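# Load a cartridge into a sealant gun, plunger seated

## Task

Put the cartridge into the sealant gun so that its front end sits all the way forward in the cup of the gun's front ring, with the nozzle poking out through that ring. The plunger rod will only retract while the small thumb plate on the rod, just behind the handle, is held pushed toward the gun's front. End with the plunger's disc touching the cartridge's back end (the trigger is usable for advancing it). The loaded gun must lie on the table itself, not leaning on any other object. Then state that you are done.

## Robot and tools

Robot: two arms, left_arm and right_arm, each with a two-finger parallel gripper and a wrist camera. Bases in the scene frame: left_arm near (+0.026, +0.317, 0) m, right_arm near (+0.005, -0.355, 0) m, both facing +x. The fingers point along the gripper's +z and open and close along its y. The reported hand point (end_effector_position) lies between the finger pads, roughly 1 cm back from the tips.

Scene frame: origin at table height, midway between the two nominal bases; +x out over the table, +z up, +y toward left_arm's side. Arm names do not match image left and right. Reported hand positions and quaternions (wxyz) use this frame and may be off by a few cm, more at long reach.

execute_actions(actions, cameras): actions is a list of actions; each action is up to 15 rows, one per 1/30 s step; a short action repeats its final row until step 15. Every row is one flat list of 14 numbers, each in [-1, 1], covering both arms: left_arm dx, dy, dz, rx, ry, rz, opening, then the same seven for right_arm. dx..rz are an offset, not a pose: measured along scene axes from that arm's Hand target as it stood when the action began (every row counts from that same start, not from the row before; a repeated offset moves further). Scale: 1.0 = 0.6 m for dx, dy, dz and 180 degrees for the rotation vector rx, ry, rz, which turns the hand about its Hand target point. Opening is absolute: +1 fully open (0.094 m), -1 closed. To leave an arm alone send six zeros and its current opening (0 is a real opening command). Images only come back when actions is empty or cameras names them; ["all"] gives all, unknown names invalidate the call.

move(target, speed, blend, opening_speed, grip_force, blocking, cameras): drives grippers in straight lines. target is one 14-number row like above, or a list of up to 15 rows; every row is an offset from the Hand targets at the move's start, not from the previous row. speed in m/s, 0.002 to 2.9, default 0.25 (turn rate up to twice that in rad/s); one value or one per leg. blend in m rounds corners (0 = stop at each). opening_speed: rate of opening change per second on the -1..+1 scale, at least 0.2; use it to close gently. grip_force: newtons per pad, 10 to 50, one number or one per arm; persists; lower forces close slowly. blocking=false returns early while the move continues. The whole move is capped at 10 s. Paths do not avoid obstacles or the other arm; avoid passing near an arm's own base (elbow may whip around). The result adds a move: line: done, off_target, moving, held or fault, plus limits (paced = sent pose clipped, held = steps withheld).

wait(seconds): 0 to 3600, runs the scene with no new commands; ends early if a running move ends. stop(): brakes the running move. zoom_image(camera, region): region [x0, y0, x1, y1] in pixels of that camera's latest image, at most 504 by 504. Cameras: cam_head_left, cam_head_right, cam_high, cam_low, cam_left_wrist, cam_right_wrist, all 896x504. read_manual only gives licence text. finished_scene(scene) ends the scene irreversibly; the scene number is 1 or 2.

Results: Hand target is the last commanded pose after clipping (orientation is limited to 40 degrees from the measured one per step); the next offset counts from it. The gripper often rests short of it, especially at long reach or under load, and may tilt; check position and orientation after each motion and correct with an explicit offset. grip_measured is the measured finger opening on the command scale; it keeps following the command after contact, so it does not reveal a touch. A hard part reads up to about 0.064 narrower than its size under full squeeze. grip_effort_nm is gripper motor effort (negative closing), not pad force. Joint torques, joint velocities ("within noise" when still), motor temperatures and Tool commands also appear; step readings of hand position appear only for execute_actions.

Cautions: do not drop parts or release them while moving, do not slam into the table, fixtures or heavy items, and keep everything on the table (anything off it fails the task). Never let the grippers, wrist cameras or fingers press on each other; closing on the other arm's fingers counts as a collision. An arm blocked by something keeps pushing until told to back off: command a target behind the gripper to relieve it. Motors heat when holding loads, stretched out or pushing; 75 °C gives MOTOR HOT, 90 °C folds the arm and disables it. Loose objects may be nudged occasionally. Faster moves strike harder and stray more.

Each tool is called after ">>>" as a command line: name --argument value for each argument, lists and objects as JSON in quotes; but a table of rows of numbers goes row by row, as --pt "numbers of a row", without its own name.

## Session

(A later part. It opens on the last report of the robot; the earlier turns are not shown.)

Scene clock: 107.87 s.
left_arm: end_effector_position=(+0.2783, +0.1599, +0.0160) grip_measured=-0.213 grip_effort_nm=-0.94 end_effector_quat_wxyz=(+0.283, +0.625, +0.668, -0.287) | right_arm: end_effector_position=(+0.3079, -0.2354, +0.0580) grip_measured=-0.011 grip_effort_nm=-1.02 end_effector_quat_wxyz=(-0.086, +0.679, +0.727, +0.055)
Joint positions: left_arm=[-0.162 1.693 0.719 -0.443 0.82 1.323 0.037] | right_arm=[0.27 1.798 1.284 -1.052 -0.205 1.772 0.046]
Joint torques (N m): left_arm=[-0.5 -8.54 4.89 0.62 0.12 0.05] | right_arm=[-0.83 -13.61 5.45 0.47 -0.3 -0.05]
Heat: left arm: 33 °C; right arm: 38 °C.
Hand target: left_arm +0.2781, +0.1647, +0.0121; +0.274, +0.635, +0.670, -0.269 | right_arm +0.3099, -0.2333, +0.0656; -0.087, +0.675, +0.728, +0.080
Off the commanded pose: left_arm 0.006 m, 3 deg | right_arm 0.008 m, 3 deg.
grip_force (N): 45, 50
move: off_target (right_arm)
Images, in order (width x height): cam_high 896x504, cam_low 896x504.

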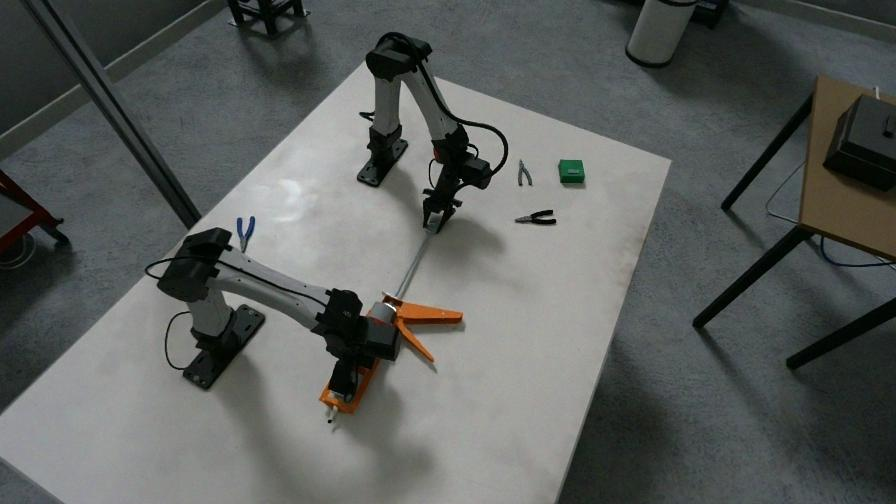

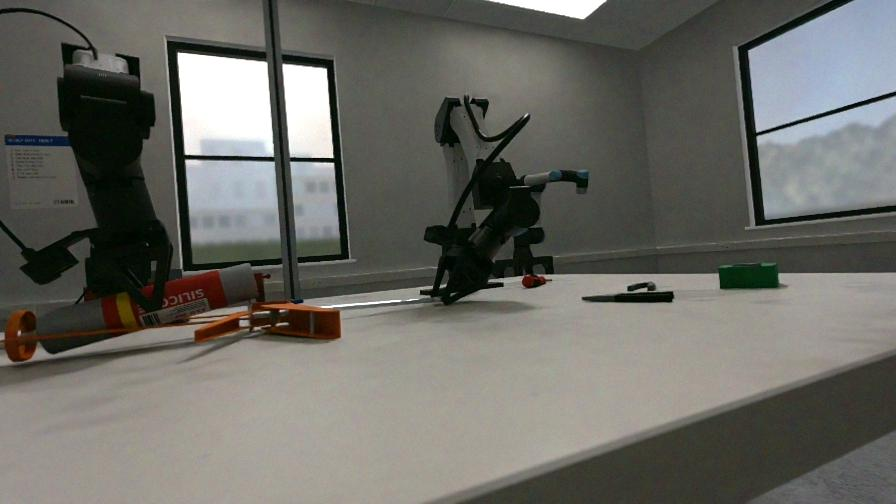

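>>> move --target '[0,0,0,0,0,0,-0.35,0.0025,-0.025,-0.002,0,0,0,-0.08]' --speed 0.05 --cameras '["cam_low","cam_high","cam_head_left"]'

>>> zoom_image --camera "cam_low" --region '[0, 240, 300, 380]'

>>> zoom_image --camera "cam_low" --region '[0, 280, 120, 380]'

>>> zoom_image --camera "cam_head_left" --region '[450, 290, 560, 350]'

Scene clock: 109.13 s.
left_arm: end_effector_position=(+0.2783, +0.1599, +0.0160) grip_measured=-0.213 grip_effort_nm=-0.94 end_effector_quat_wxyz=(+0.283, +0.625, +0.668, -0.287) | right_arm: end_effector_position=(+0.3096, -0.2505, +0.0556) grip_measured=-0.011 grip_effort_nm=-1.02 end_effector_quat_wxyz=(-0.088, +0.680, +0.725, +0.056)
Joint positions: left_arm=[-0.162 1.693 0.719 -0.443 0.82 1.323 0.037] | right_arm=[0.221 1.797 1.271 -1.052 -0.21 1.724 0.046]
Joint torques (N m): left_arm=[-0.47 -8.53 4.88 0.61 0.11 0.05] | right_arm=[-0.64 -13.72 5.79 0.37 -0.28 -0.07]
Heat: left arm: 33 °C; right arm: 38 °C.
Hand target: left_arm +0.2781, +0.1647, +0.0121; +0.274, +0.635, +0.670, -0.269 | right_arm +0.3115, -0.2483, +0.0645; -0.087, +0.675, +0.728, +0.081
Off the commanded pose: left_arm 0.006 m, 3 deg | right_arm 0.009 m, 3 deg.
grip_force (N): 45, 50
move: off_target (right_arm)
Images, in order (width x height): cam_head_left 896x504, cam_high 896x504, cam_low 896x504.

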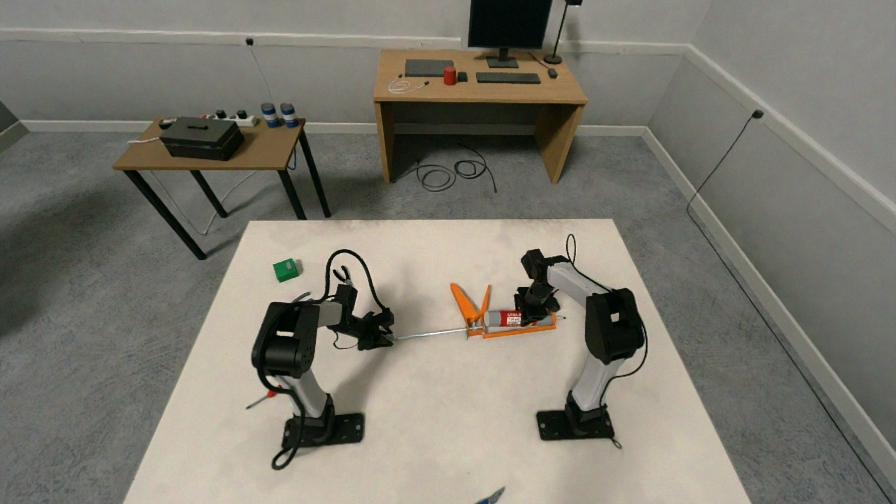

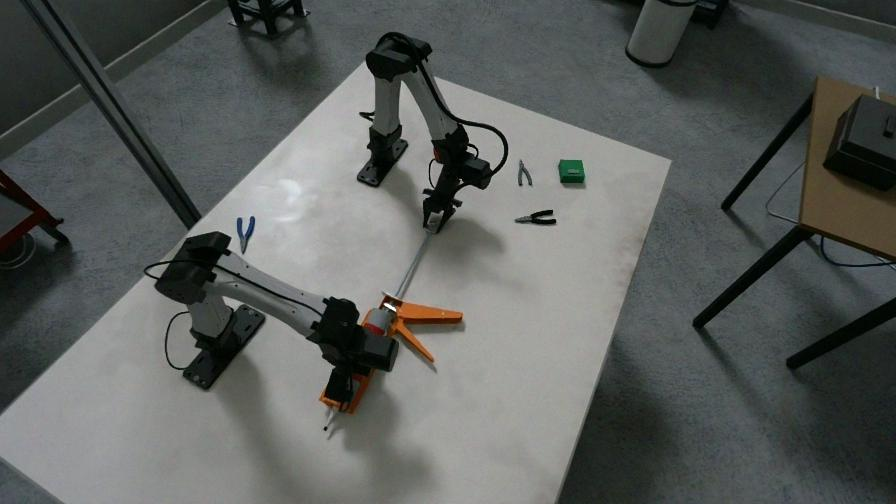

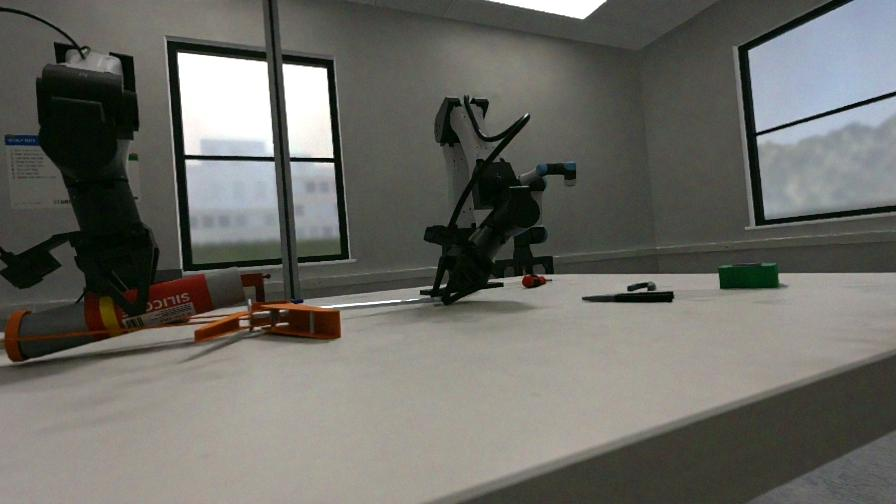

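Scaled by 1.680 from the camera's image (finer frame: 1280x720).

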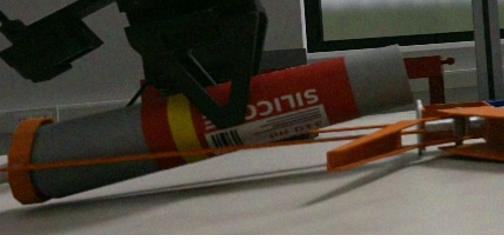

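Scaled by 4.200 from the camera's image (finer frame: 1280x720).

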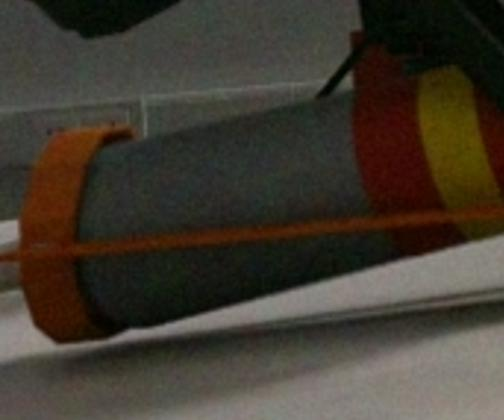

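Scaled by 4.582 from the camera's image (finer frame: 1280x720).

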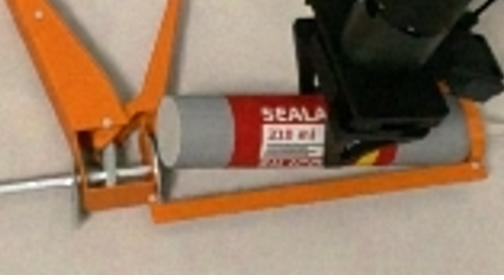

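>>> move --target '[0,0,0,0,0,0,-0.35,0.001,-0.012,-0.002,0,0,0,-0.08]' --speed 0.05 --cameras '["cam_low","cam_head_left","cam_left_wrist"]'

>>> zoom_image --camera "cam_low" --region '[200, 250, 300, 330]'

>>> zoom_image --camera "cam_low" --region '[0, 280, 120, 380]'

>>> zoom_image --camera "cam_head_left" --region '[450, 290, 560, 350]'

Scene clock: 110.10 s.
left_arm: end_effector_position=(+0.2783, +0.1599, +0.0160) grip_measured=-0.213 grip_effort_nm=-0.94 end_effector_quat_wxyz=(+0.283, +0.625, +0.668, -0.287) | right_arm: end_effector_position=(+0.3095, -0.2543, +0.0548) grip_measured=-0.011 grip_effort_nm=-1.02 end_effector_quat_wxyz=(-0.091, +0.678, +0.727, +0.058)
Joint positions: left_arm=[-0.162 1.693 0.719 -0.443 0.82 1.323 0.037] | right_arm=[0.206 1.797 1.267 -1.052 -0.216 1.704 0.046]
Joint torques (N m): left_arm=[-0.51 -8.54 4.86 0.63 0.11 0.06] | right_arm=[-1.36 -13.72 5.67 0.34 -0.22 -0.09]
Heat: left arm: 33 °C; right arm: 38 °C.
Hand target: left_arm +0.2781, +0.1647, +0.0121; +0.274, +0.635, +0.670, -0.269 | right_arm +0.3121, -0.2556, +0.0633; -0.087, +0.675, +0.728, +0.081
Off the commanded pose: left_arm 0.006 m, 3 deg | right_arm 0.009 m, 3 deg.
grip_force (N): 45, 50
move: off_target (right_arm)
cam_left_wrist: T_world_to_cam=[[-0.99593, -0.0742, 0.05112, 0.28634], [-0.08923, 0.89113, -0.44488, -0.06811], [-0.01254, -0.44763, -0.89413, 0.17691]] pos_world=[0.28131, 0.16113, 0.11325]
Images, in order (width x height): cam_head_left 896x504, cam_low 896x504, cam_left_wrist 896x504.

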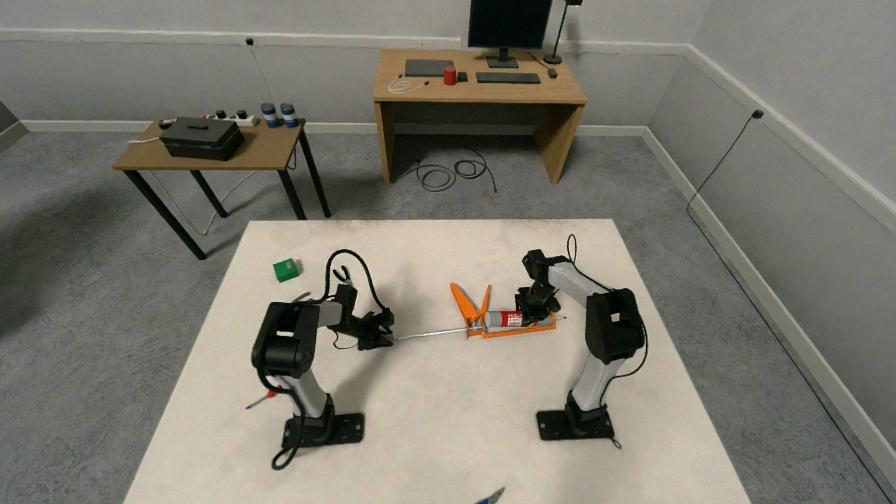

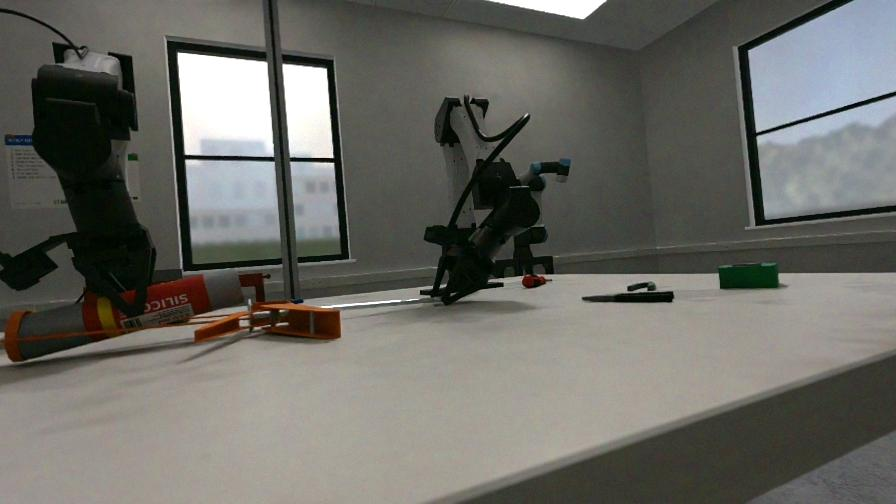

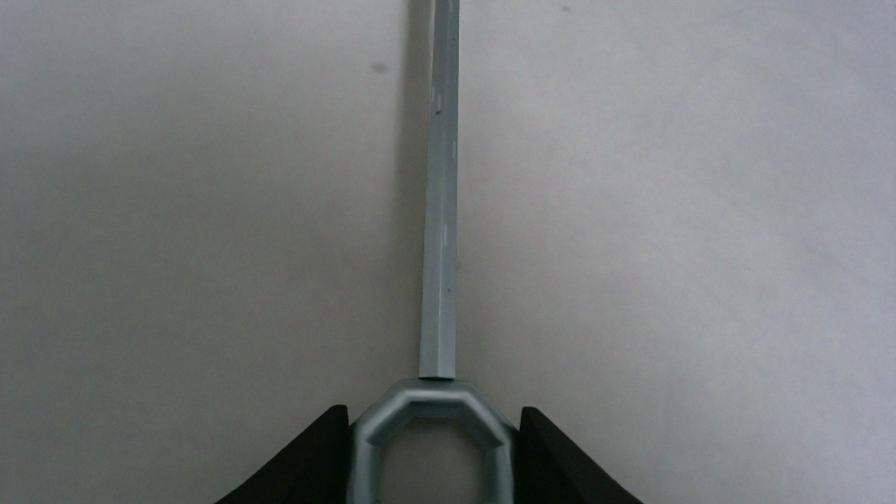

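Scaled by 5.040 from the camera's image (finer frame: 1280x720).

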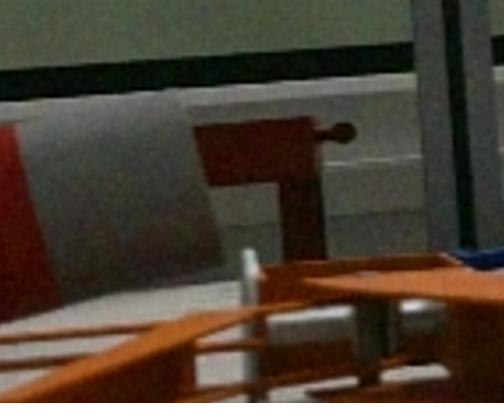

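Scaled by 4.200 from the camera's image (finer frame: 1280x720).

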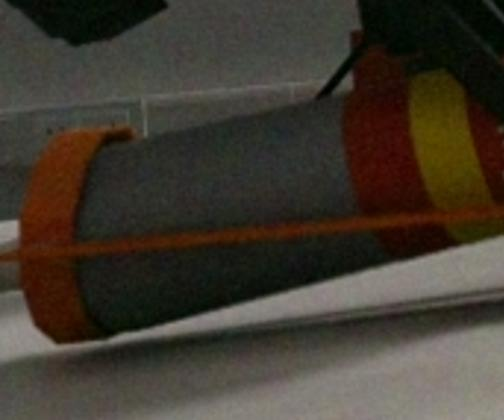

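Scaled by 4.582 from the camera's image (finer frame: 1280x720).

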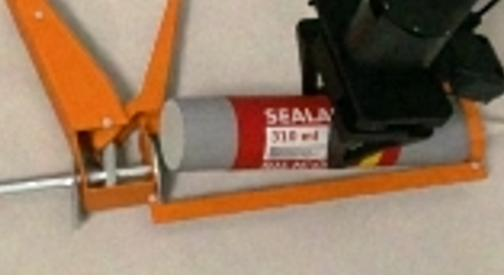

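>>> move --target '[0,0,0,0,0,0,-0.35,0,0.0,-0.025,-0.038,-0.0029,0,-0.08]' --speed 0.06 --cameras '["cam_low"]'

>>> zoom_image --camera "cam_low" --region '[200, 250, 300, 330]'

>>> zoom_image --camera "cam_low" --region '[0, 280, 120, 380]'

Scene clock: 112.03 s.
left_arm: end_effector_position=(+0.2783, +0.1599, +0.0160) grip_measured=-0.213 grip_effort_nm=-0.94 end_effector_quat_wxyz=(+0.283, +0.625, +0.668, -0.287) | right_arm: end_effector_position=(+0.3079, -0.2542, +0.0479) grip_measured=-0.011 grip_effort_nm=-1.01 end_effector_quat_wxyz=(-0.060, +0.679, +0.731, +0.035)
Joint positions: left_arm=[-0.162 1.693 0.719 -0.443 0.82 1.323 0.037] | right_arm=[0.249 1.797 1.248 -1.028 -0.139 1.742 0.046]
Joint torques (N m): left_arm=[-0.51 -8.54 4.89 0.62 0.12 0.06] | right_arm=[0.54 -11.32 5.9 0.5 0.31 0.14]
Heat: left arm: 33 °C; right arm: 38 °C.
Hand target: left_arm +0.2781, +0.1647, +0.0121; +0.274, +0.635, +0.670, -0.269 | right_arm +0.3120, -0.2556, +0.0482; -0.043, +0.679, +0.732, +0.040
Off the commanded pose: left_arm 0.006 m, 3 deg | right_arm 0.004 m, 2 deg.
grip_force (N): 45, 50
move: done

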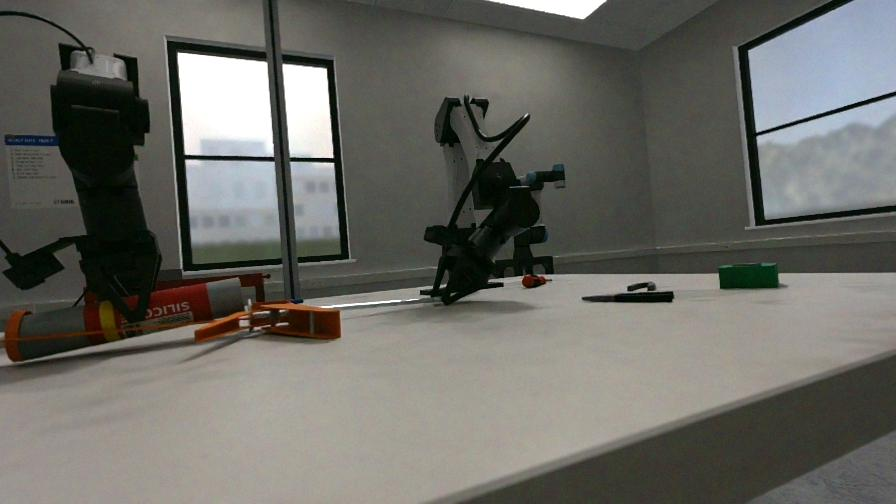

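Scaled by 5.040 from the camera's image (finer frame: 1280x720).

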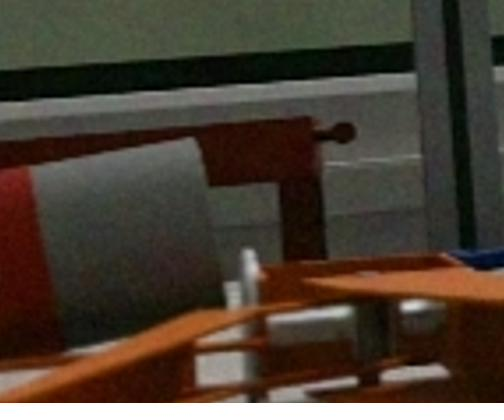

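Scaled by 4.200 from the camera's image (finer frame: 1280x720).

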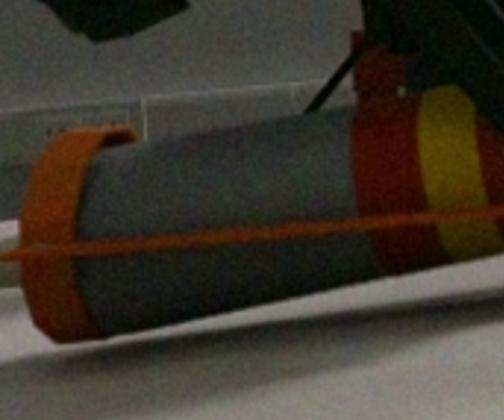

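>>> move --target '[0,0,0,0,0,0,-0.35,0,0.0,-0.035,-0.038,-0.0029,0,-0.08]' --speed 0.06 --cameras '["cam_low","cam_right_wrist","cam_high"]'

>>> zoom_image --camera "cam_low" --region '[200, 250, 300, 330]'

>>> zoom_image --camera "cam_low" --region '[0, 280, 120, 380]'

Scene clock: 113.73 s.
left_arm: end_effector_position=(+0.2783, +0.1599, +0.0160) grip_measured=-0.213 grip_effort_nm=-0.94 end_effector_quat_wxyz=(+0.283, +0.625, +0.668, -0.287) | right_arm: end_effector_position=(+0.3076, -0.2522, +0.0408) grip_measured=-0.012 grip_effort_nm=-1.02 end_effector_quat_wxyz=(-0.013, +0.678, +0.735, +0.010)
Joint positions: left_arm=[-0.162 1.693 0.719 -0.443 0.82 1.323 0.037] | right_arm=[0.313 1.799 1.228 -0.996 -0.033 1.8 0.046]
Joint torques (N m): left_arm=[-0.5 -8.5 4.88 0.64 0.12 0.07] | right_arm=[0.51 -7.28 5.22 0.71 0.51 0.18]
Heat: left arm: 33 °C; right arm: 38 °C.
Hand target: left_arm +0.2781, +0.1647, +0.0121; +0.274, +0.635, +0.670, -0.269 | right_arm +0.3120, -0.2556, +0.0272; +0.001, +0.680, +0.733, -0.001
Off the commanded pose: left_arm 0.006 m, 3 deg | right_arm 0.015 m, 2 deg.
grip_force (N): 45, 50
move: off_target (right_arm)
cam_right_wrist: T_world_to_cam=[[-0.98964, -0.14338, -0.00737, 0.26194], [-0.1364, 0.92293, 0.36, 0.30573], [-0.04482, 0.35728, -0.93292, 0.22365]] pos_world=[0.31095, -0.32451, 0.10051]
Images, in order (width x height): cam_high 896x504, cam_low 896x504, cam_right_wrist 896x504.

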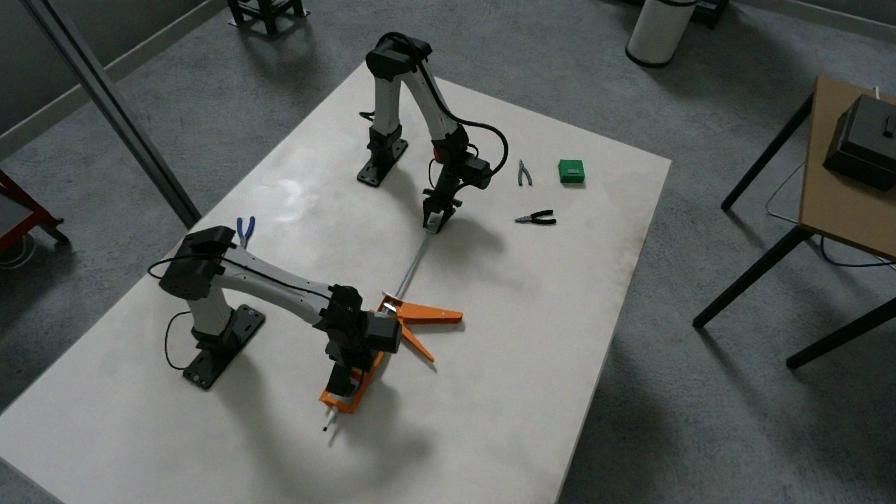

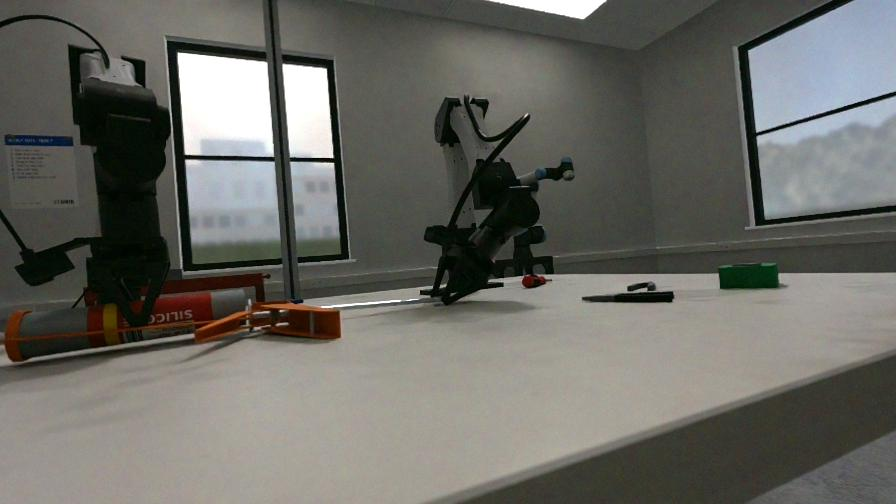

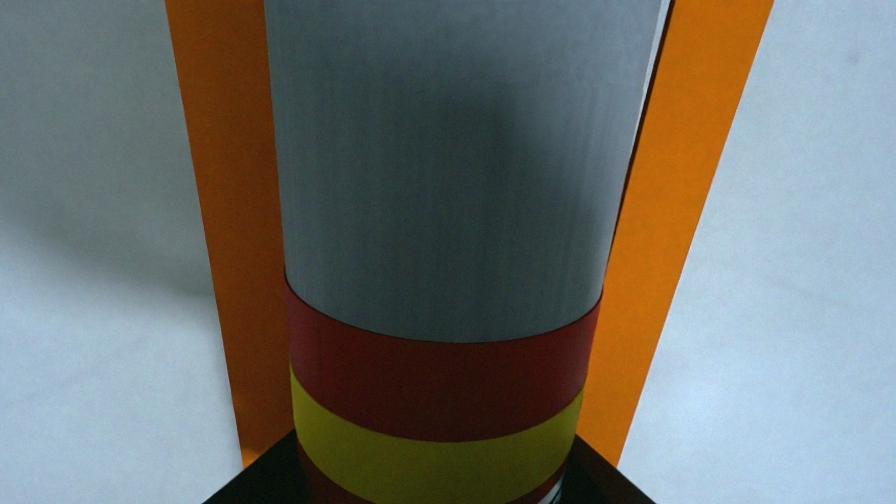

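Scaled by 5.040 from the camera's image (finer frame: 1280x720).

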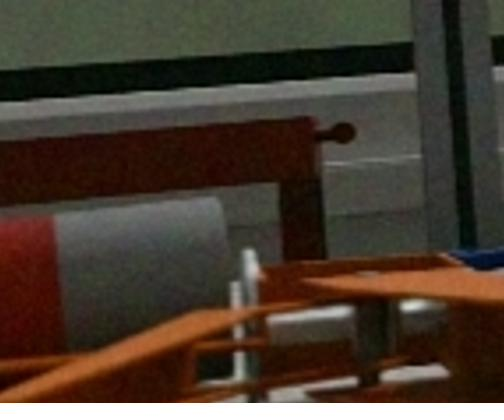

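Scaled by 4.200 from the camera's image (finer frame: 1280x720).

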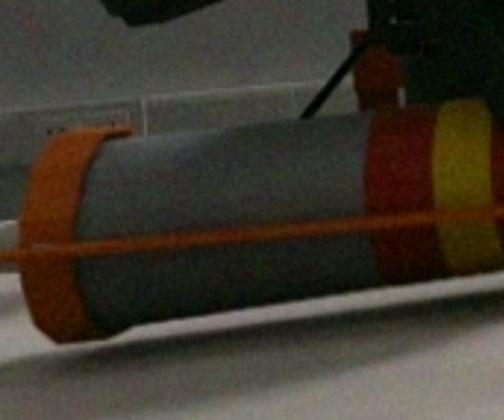

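>>> move --target '[-0.0012,0.018,0,0,0,0,-0.35,0,0,0,0,0,0,-0.08]' --speed 0.04 --cameras '["cam_low","cam_high"]'

>>> zoom_image --camera "cam_low" --region '[200, 250, 300, 330]'

>>> zoom_image --camera "cam_low" --region '[0, 280, 120, 380]'

Scene clock: 114.80 s.
left_arm: end_effector_position=(+0.2785, +0.1652, +0.0162) grip_measured=-0.213 grip_effort_nm=-0.94 end_effector_quat_wxyz=(+0.285, +0.623, +0.669, -0.287) | right_arm: end_effector_position=(+0.3093, -0.2517, +0.0408) grip_measured=-0.012 grip_effort_nm=-1.02 end_effector_quat_wxyz=(-0.012, +0.678, +0.735, +0.013)
Joint positions: left_arm=[-0.14 1.693 0.719 -0.459 0.825 1.346 0.037] | right_arm=[0.313 1.799 1.228 -0.989 -0.033 1.801 0.046]
Joint torques (N m): left_arm=[1.25 -8.34 5.18 0.32 0.12 0.36] | right_arm=[0.53 -7.31 5.26 0.64 0.5 0.17]
Heat: left arm: 33 °C; right arm: 38 °C.
Hand target: left_arm +0.2773, +0.1754, +0.0121; +0.274, +0.635, +0.670, -0.269 | right_arm +0.3120, -0.2556, +0.0272; +0.001, +0.680, +0.733, -0.001
Off the commanded pose: left_arm 0.011 m, 3 deg | right_arm 0.014 m, 2 deg.
grip_force (N): 45, 50
move: off_target (left_arm)
Images, in order (width x height): cam_high 896x504, cam_low 896x504.

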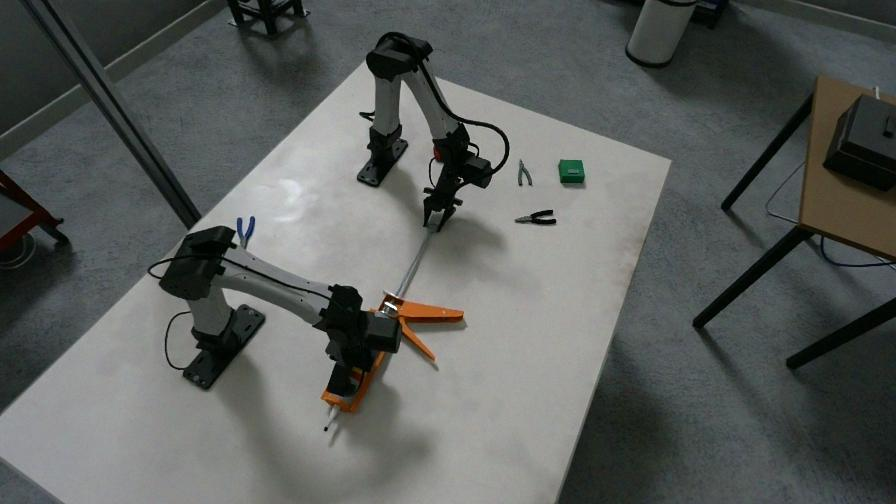

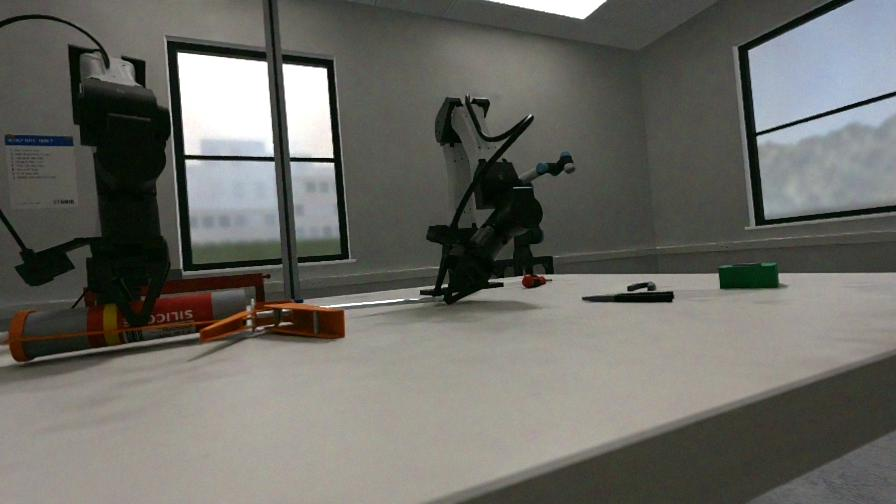

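Scaled by 5.040 from the camera's image (finer frame: 1280x720).

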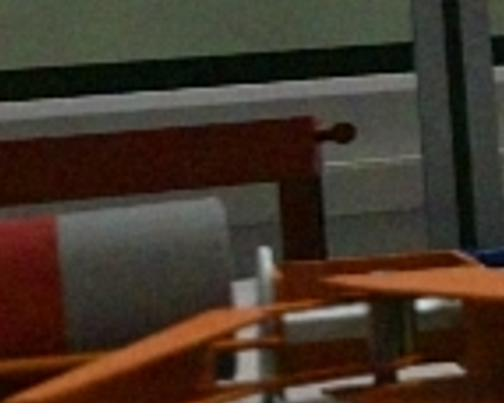

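Scaled by 4.200 from the camera's image (finer frame: 1280x720).

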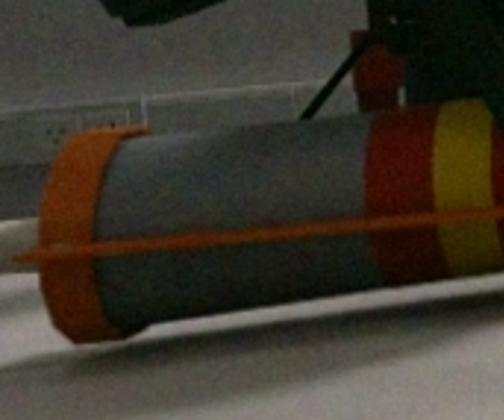

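>>> move --target '[-0.0005,0.008,0,0,0,0,-0.35,0,0,0,0,0,0,-0.08]' --speed 0.04 --cameras '["cam_low"]'

>>> zoom_image --camera "cam_low" --region '[200, 250, 300, 330]'

>>> zoom_image --camera "cam_low" --region '[0, 280, 120, 380]'

Scene clock: 115.70 s.
left_arm: end_effector_position=(+0.2779, +0.1687, +0.0168) grip_measured=-0.213 grip_effort_nm=-0.94 end_effector_quat_wxyz=(+0.287, +0.622, +0.669, -0.289) | right_arm: end_effector_position=(+0.3099, -0.2493, +0.0403) grip_measured=-0.012 grip_effort_nm=-1.01 end_effector_quat_wxyz=(-0.011, +0.677, +0.736, +0.015)
Joint positions: left_arm=[-0.123 1.693 0.719 -0.475 0.833 1.367 0.037] | right_arm=[0.319 1.8 1.228 -0.983 -0.033 1.803 0.046]
Joint torques (N m): left_arm=[1.51 -8.21 5.41 0.2 0.07 0.37] | right_arm=[-0.05 -7.43 5.26 0.58 0.51 0.15]
Heat: left arm: 33 °C; right arm: 38 °C.
Hand target: left_arm +0.2770, +0.1803, +0.0121; +0.274, +0.635, +0.670, -0.269 | right_arm +0.3120, -0.2555, +0.0272; +0.001, +0.680, +0.733, -0.001
Off the commanded pose: left_arm 0.013 m, 3 deg | right_arm 0.015 m, 2 deg.
grip_force (N): 45, 50
move: off_target (left_arm)

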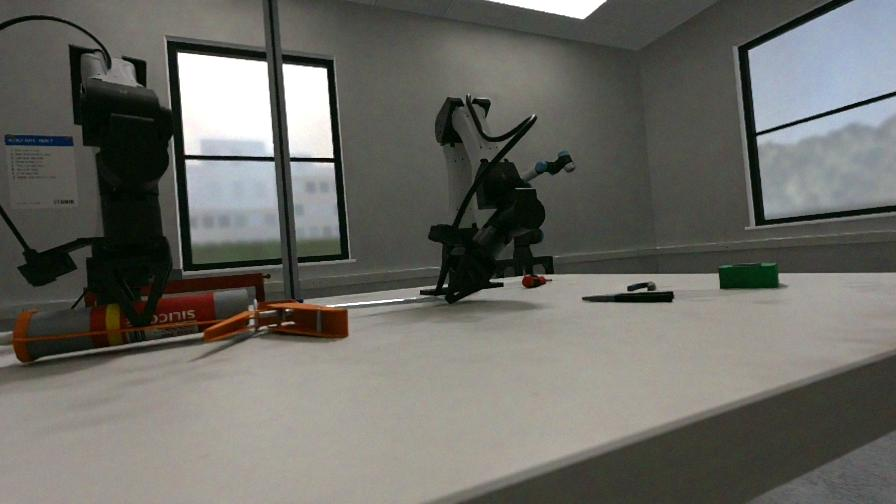

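Scaled by 5.040 from the camera's image (finer frame: 1280x720).

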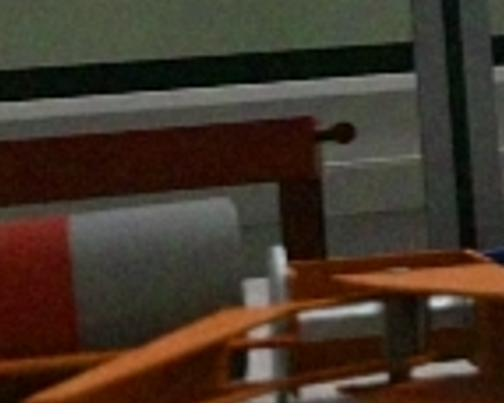

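Scaled by 4.200 from the camera's image (finer frame: 1280x720).

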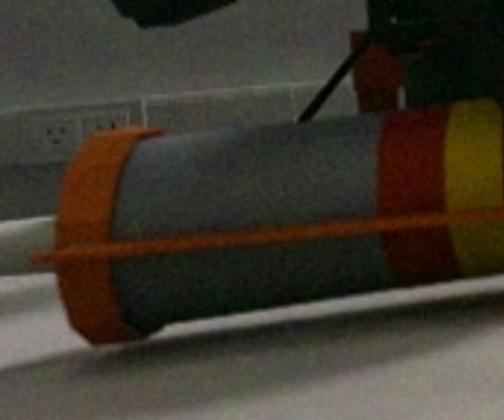

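>>> move --target '[0.0008,-0.0165,0,0,0,0,-0.35,0,0,0,0,0,0,-0.08]' --speed 0.04

>>> move --target '[0,0,0,0,0,0,-0.35,0,0,-0.005,0,0,0,0.35]' --opening_speed 0.25 --cameras '["cam_low","cam_right_wrist","cam_high"]'

>>> zoom_image --camera "cam_low" --region '[200, 250, 300, 330]'

>>> zoom_image --camera "cam_low" --region '[0, 280, 120, 380]'

Scene clock: 116.67 s.
left_arm: end_effector_position=(+0.2768, +0.1664, +0.0166) grip_measured=-0.213 grip_effort_nm=-0.94 end_effector_quat_wxyz=(+0.285, +0.623, +0.668, -0.290) | right_arm: end_effector_position=(+0.3099, -0.2493, +0.0403) grip_measured=-0.012 grip_effort_nm=-1.02 end_effector_quat_wxyz=(-0.011, +0.677, +0.736, +0.015)
Joint positions: left_arm=[-0.133 1.693 0.719 -0.472 0.831 1.359 0.037] | right_arm=[0.319 1.8 1.228 -0.983 -0.033 1.803 0.046]
Joint torques (N m): left_arm=[-1.01 -8.42 5 0.62 0.05 0.03] | right_arm=[-0.05 -7.45 5.27 0.59 0.5 0.15]
Heat: left arm: 33 °C; right arm: 38 °C.
Hand target: left_arm +0.2775, +0.1704, +0.0121; +0.274, +0.635, +0.670, -0.269 | right_arm +0.3120, -0.2555, +0.0272; +0.001, +0.680, +0.733, -0.001
Off the commanded pose: left_arm 0.006 m, 3 deg | right_arm 0.015 m, 2 deg.
grip_force (N): 45, 50
move: off_target (left_arm)

Scene clock: 118.63 s.
left_arm: end_effector_position=(+0.2775, +0.1669, +0.0162) grip_measured=-0.213 grip_effort_nm=-0.94 end_effector_quat_wxyz=(+0.284, +0.623, +0.669, -0.288) | right_arm: end_effector_position=(+0.3172, -0.2489, +0.0405) grip_measured=+0.348 grip_effort_nm=0.14 end_effector_quat_wxyz=(+0.001, +0.677, +0.735, +0.024)
Joint positions: left_arm=[-0.133 1.692 0.719 -0.47 0.825 1.357 0.037] | right_arm=[0.319 1.8 1.228 -0.954 -0.022 1.805 0.063]
Joint torques (N m): left_arm=[-1.02 -8.36 5.05 0.61 0.1 0.04] | right_arm=[-0.02 -7.13 4.6 0.48 0.39 0.13]
Heat: left arm: 33 °C; right arm: 37 °C.
Hand target: left_arm +0.2775, +0.1704, +0.0121; +0.274, +0.635, +0.670, -0.269 | right_arm +0.3121, -0.2555, +0.0242; +0.001, +0.680, +0.733, -0.001
Off the commanded pose: left_arm 0.005 m, 3 deg | right_arm 0.018 m, 3 deg.
grip_force (N): 45, 50
move: off_target (right_arm)
cam_right_wrist: T_world_to_cam=[[-0.98832, -0.14463, -0.04811, 0.27274], [-0.15226, 0.92209, 0.35576, 0.30909], [-0.0071, 0.35893, -0.93334, 0.21105]] pos_world=[0.31811, -0.32132, 0.10014]
Images, in order (width x height): cam_high 896x504, cam_low 896x504, cam_right_wrist 896x504.

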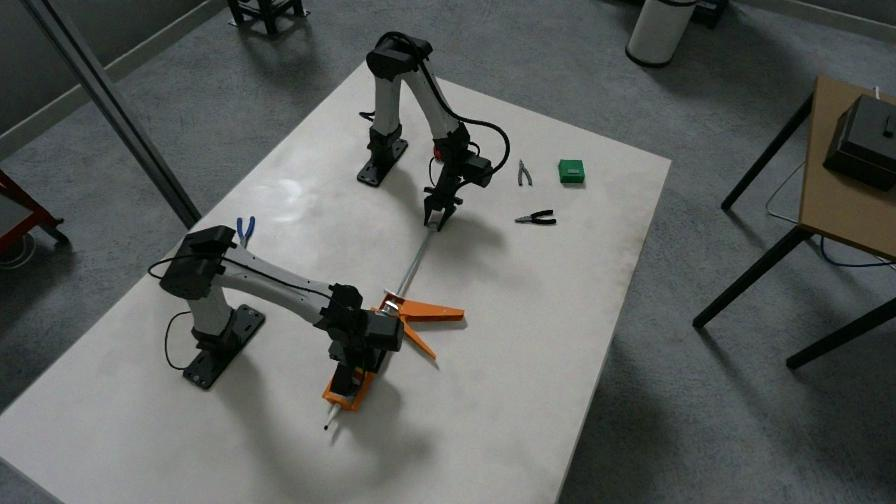

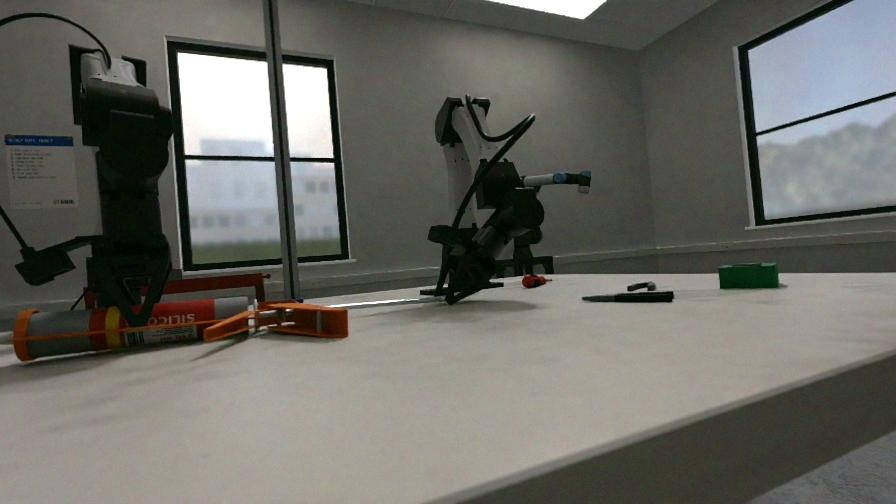

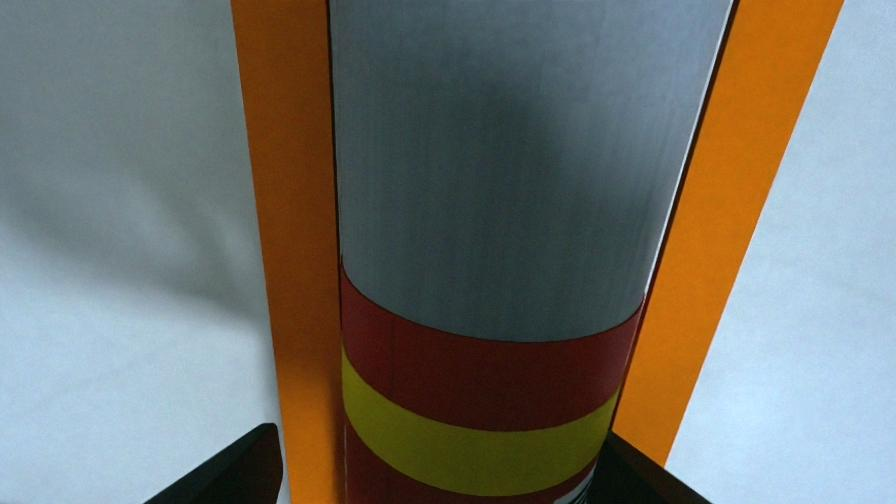

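Scaled by 5.040 from the camera's image (finer frame: 1280x720).

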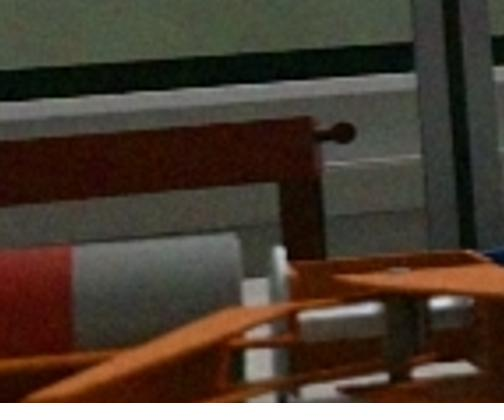

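Scaled by 4.200 from the camera's image (finer frame: 1280x720).

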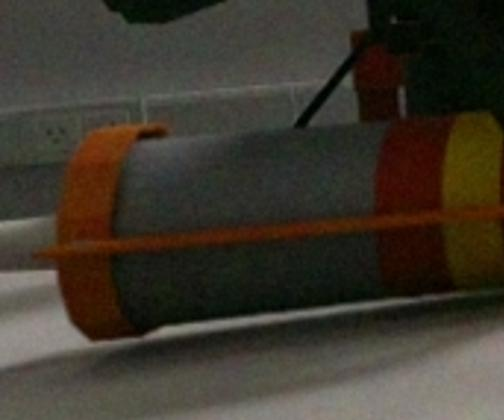

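>>> move --target '[0,0,0,0,0,0,-0.35,0.0,0,0.0,0,0,0,0.65]' --opening_speed 0.6

>>> move --pt "0 0 0 0 0 0 -0.35 0.005 0 0.11 0 0 0 0.65" --pt "0 0 0 0 0 0 -0.35 -0.05 0.13 0.17 0 0 0.493 0.65" --speed '[0.1,0.3]' --blend '[0.02,0]' --cameras '["cam_low","cam_right_wrist"]'

>>> zoom_image --camera "cam_low" --region '[200, 250, 300, 330]'

>>> zoom_image --camera "cam_low" --region '[0, 280, 120, 380]'

Scene clock: 119.83 s.
left_arm: end_effector_position=(+0.2779, +0.1669, +0.0162) grip_measured=-0.213 grip_effort_nm=-0.94 end_effector_quat_wxyz=(+0.285, +0.624, +0.669, -0.287) | right_arm: end_effector_position=(+0.3229, -0.2475, +0.0408) grip_measured=+0.647 grip_effort_nm=0.15 end_effector_quat_wxyz=(+0.008, +0.677, +0.735, +0.034)
Joint positions: left_arm=[-0.133 1.692 0.719 -0.468 0.825 1.357 0.037] | right_arm=[0.319 1.8 1.228 -0.931 -0.02 1.806 0.077]
Joint torques (N m): left_arm=[-1.01 -8.31 5.07 0.59 0.11 0.03] | right_arm=[-0.02 -7.19 4.77 0.27 0.37 0.11]
Heat: left arm: 33 °C; right arm: 37 °C.
Hand target: left_arm +0.2775, +0.1704, +0.0121; +0.274, +0.635, +0.670, -0.269 | right_arm +0.3121, -0.2555, +0.0243; +0.001, +0.680, +0.733, +0.000
Off the commanded pose: left_arm 0.005 m, 3 deg | right_arm 0.021 m, 4 deg.
grip_force (N): 45, 50
move: done

Scene clock: 123.90 s.
left_arm: end_effector_position=(+0.2780, +0.1671, +0.0160) grip_measured=-0.213 grip_effort_nm=-0.94 end_effector_quat_wxyz=(+0.285, +0.624, +0.669, -0.287) | right_arm: end_effector_position=(+0.2800, -0.1796, +0.1140) grip_measured=+0.648 grip_effort_nm=0.13 end_effector_quat_wxyz=(-0.013, -0.018, +1.000, -0.003)
Joint positions: left_arm=[-0.133 1.692 0.719 -0.467 0.824 1.356 0.037] | right_arm=[0.566 1.8 1.526 -1.322 -0.009 0.527 0.077]
Joint torques (N m): left_arm=[-0.99 -8.35 5.05 0.58 0.12 0.05] | right_arm=[0.69 -12.25 9.98 0.06 0.21 -0.01]
Heat: left arm: 33 °C; right arm: 38 °C.
Hand target: left_arm +0.2775, +0.1704, +0.0121; +0.274, +0.635, +0.670, -0.269 | right_arm +0.2821, -0.1776, +0.1262; +0.001, -0.027, +1.000, +0.000
Off the commanded pose: left_arm 0.005 m, 3 deg | right_arm 0.013 m, 2 deg.
grip_force (N): 45, 50
move: off_target (right_arm)
cam_right_wrist: T_world_to_cam=[[0.09954, -0.99502, -0.00551, -0.2126], [-0.93042, -0.09503, 0.35396, 0.24883], [-0.35273, -0.0301, -0.93524, 0.2817]] pos_world=[0.35204, -0.17941, 0.17421]

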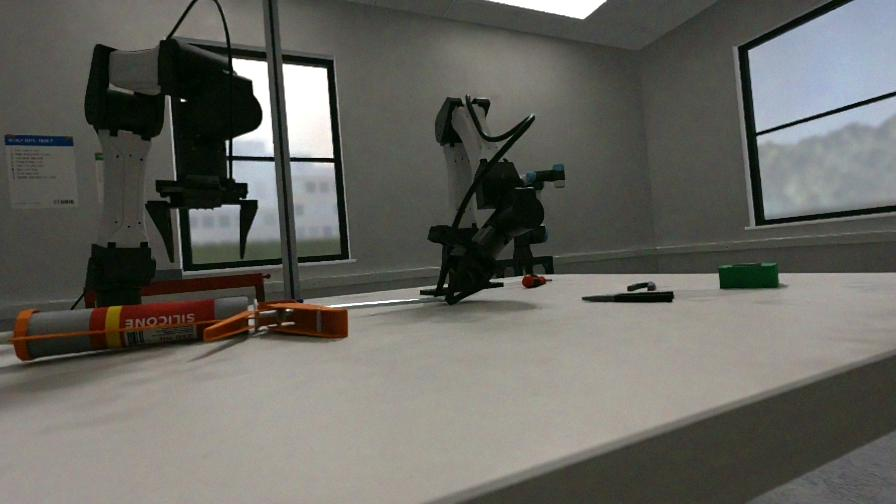

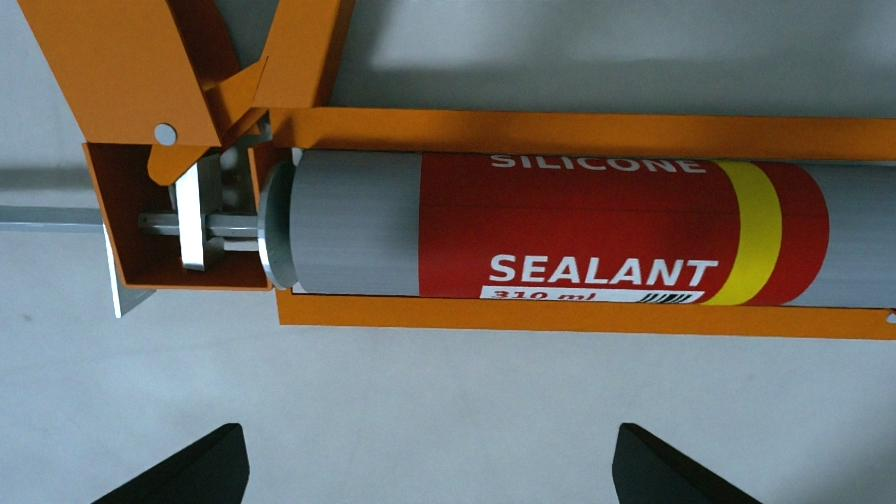

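Scaled by 5.040 from the camera's image (finer frame: 1280x720).

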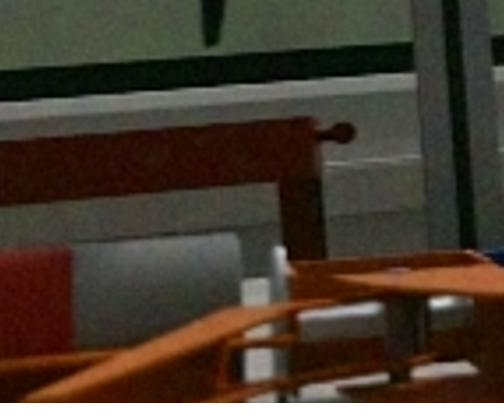

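Scaled by 4.200 from the camera's image (finer frame: 1280x720).

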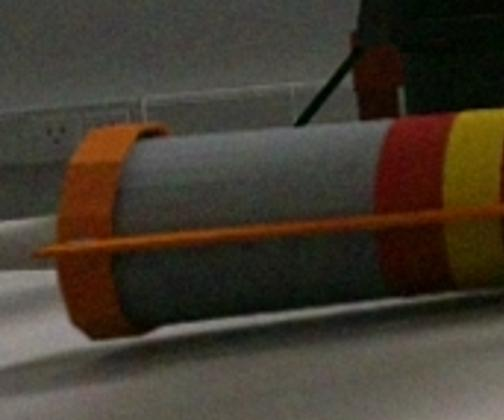

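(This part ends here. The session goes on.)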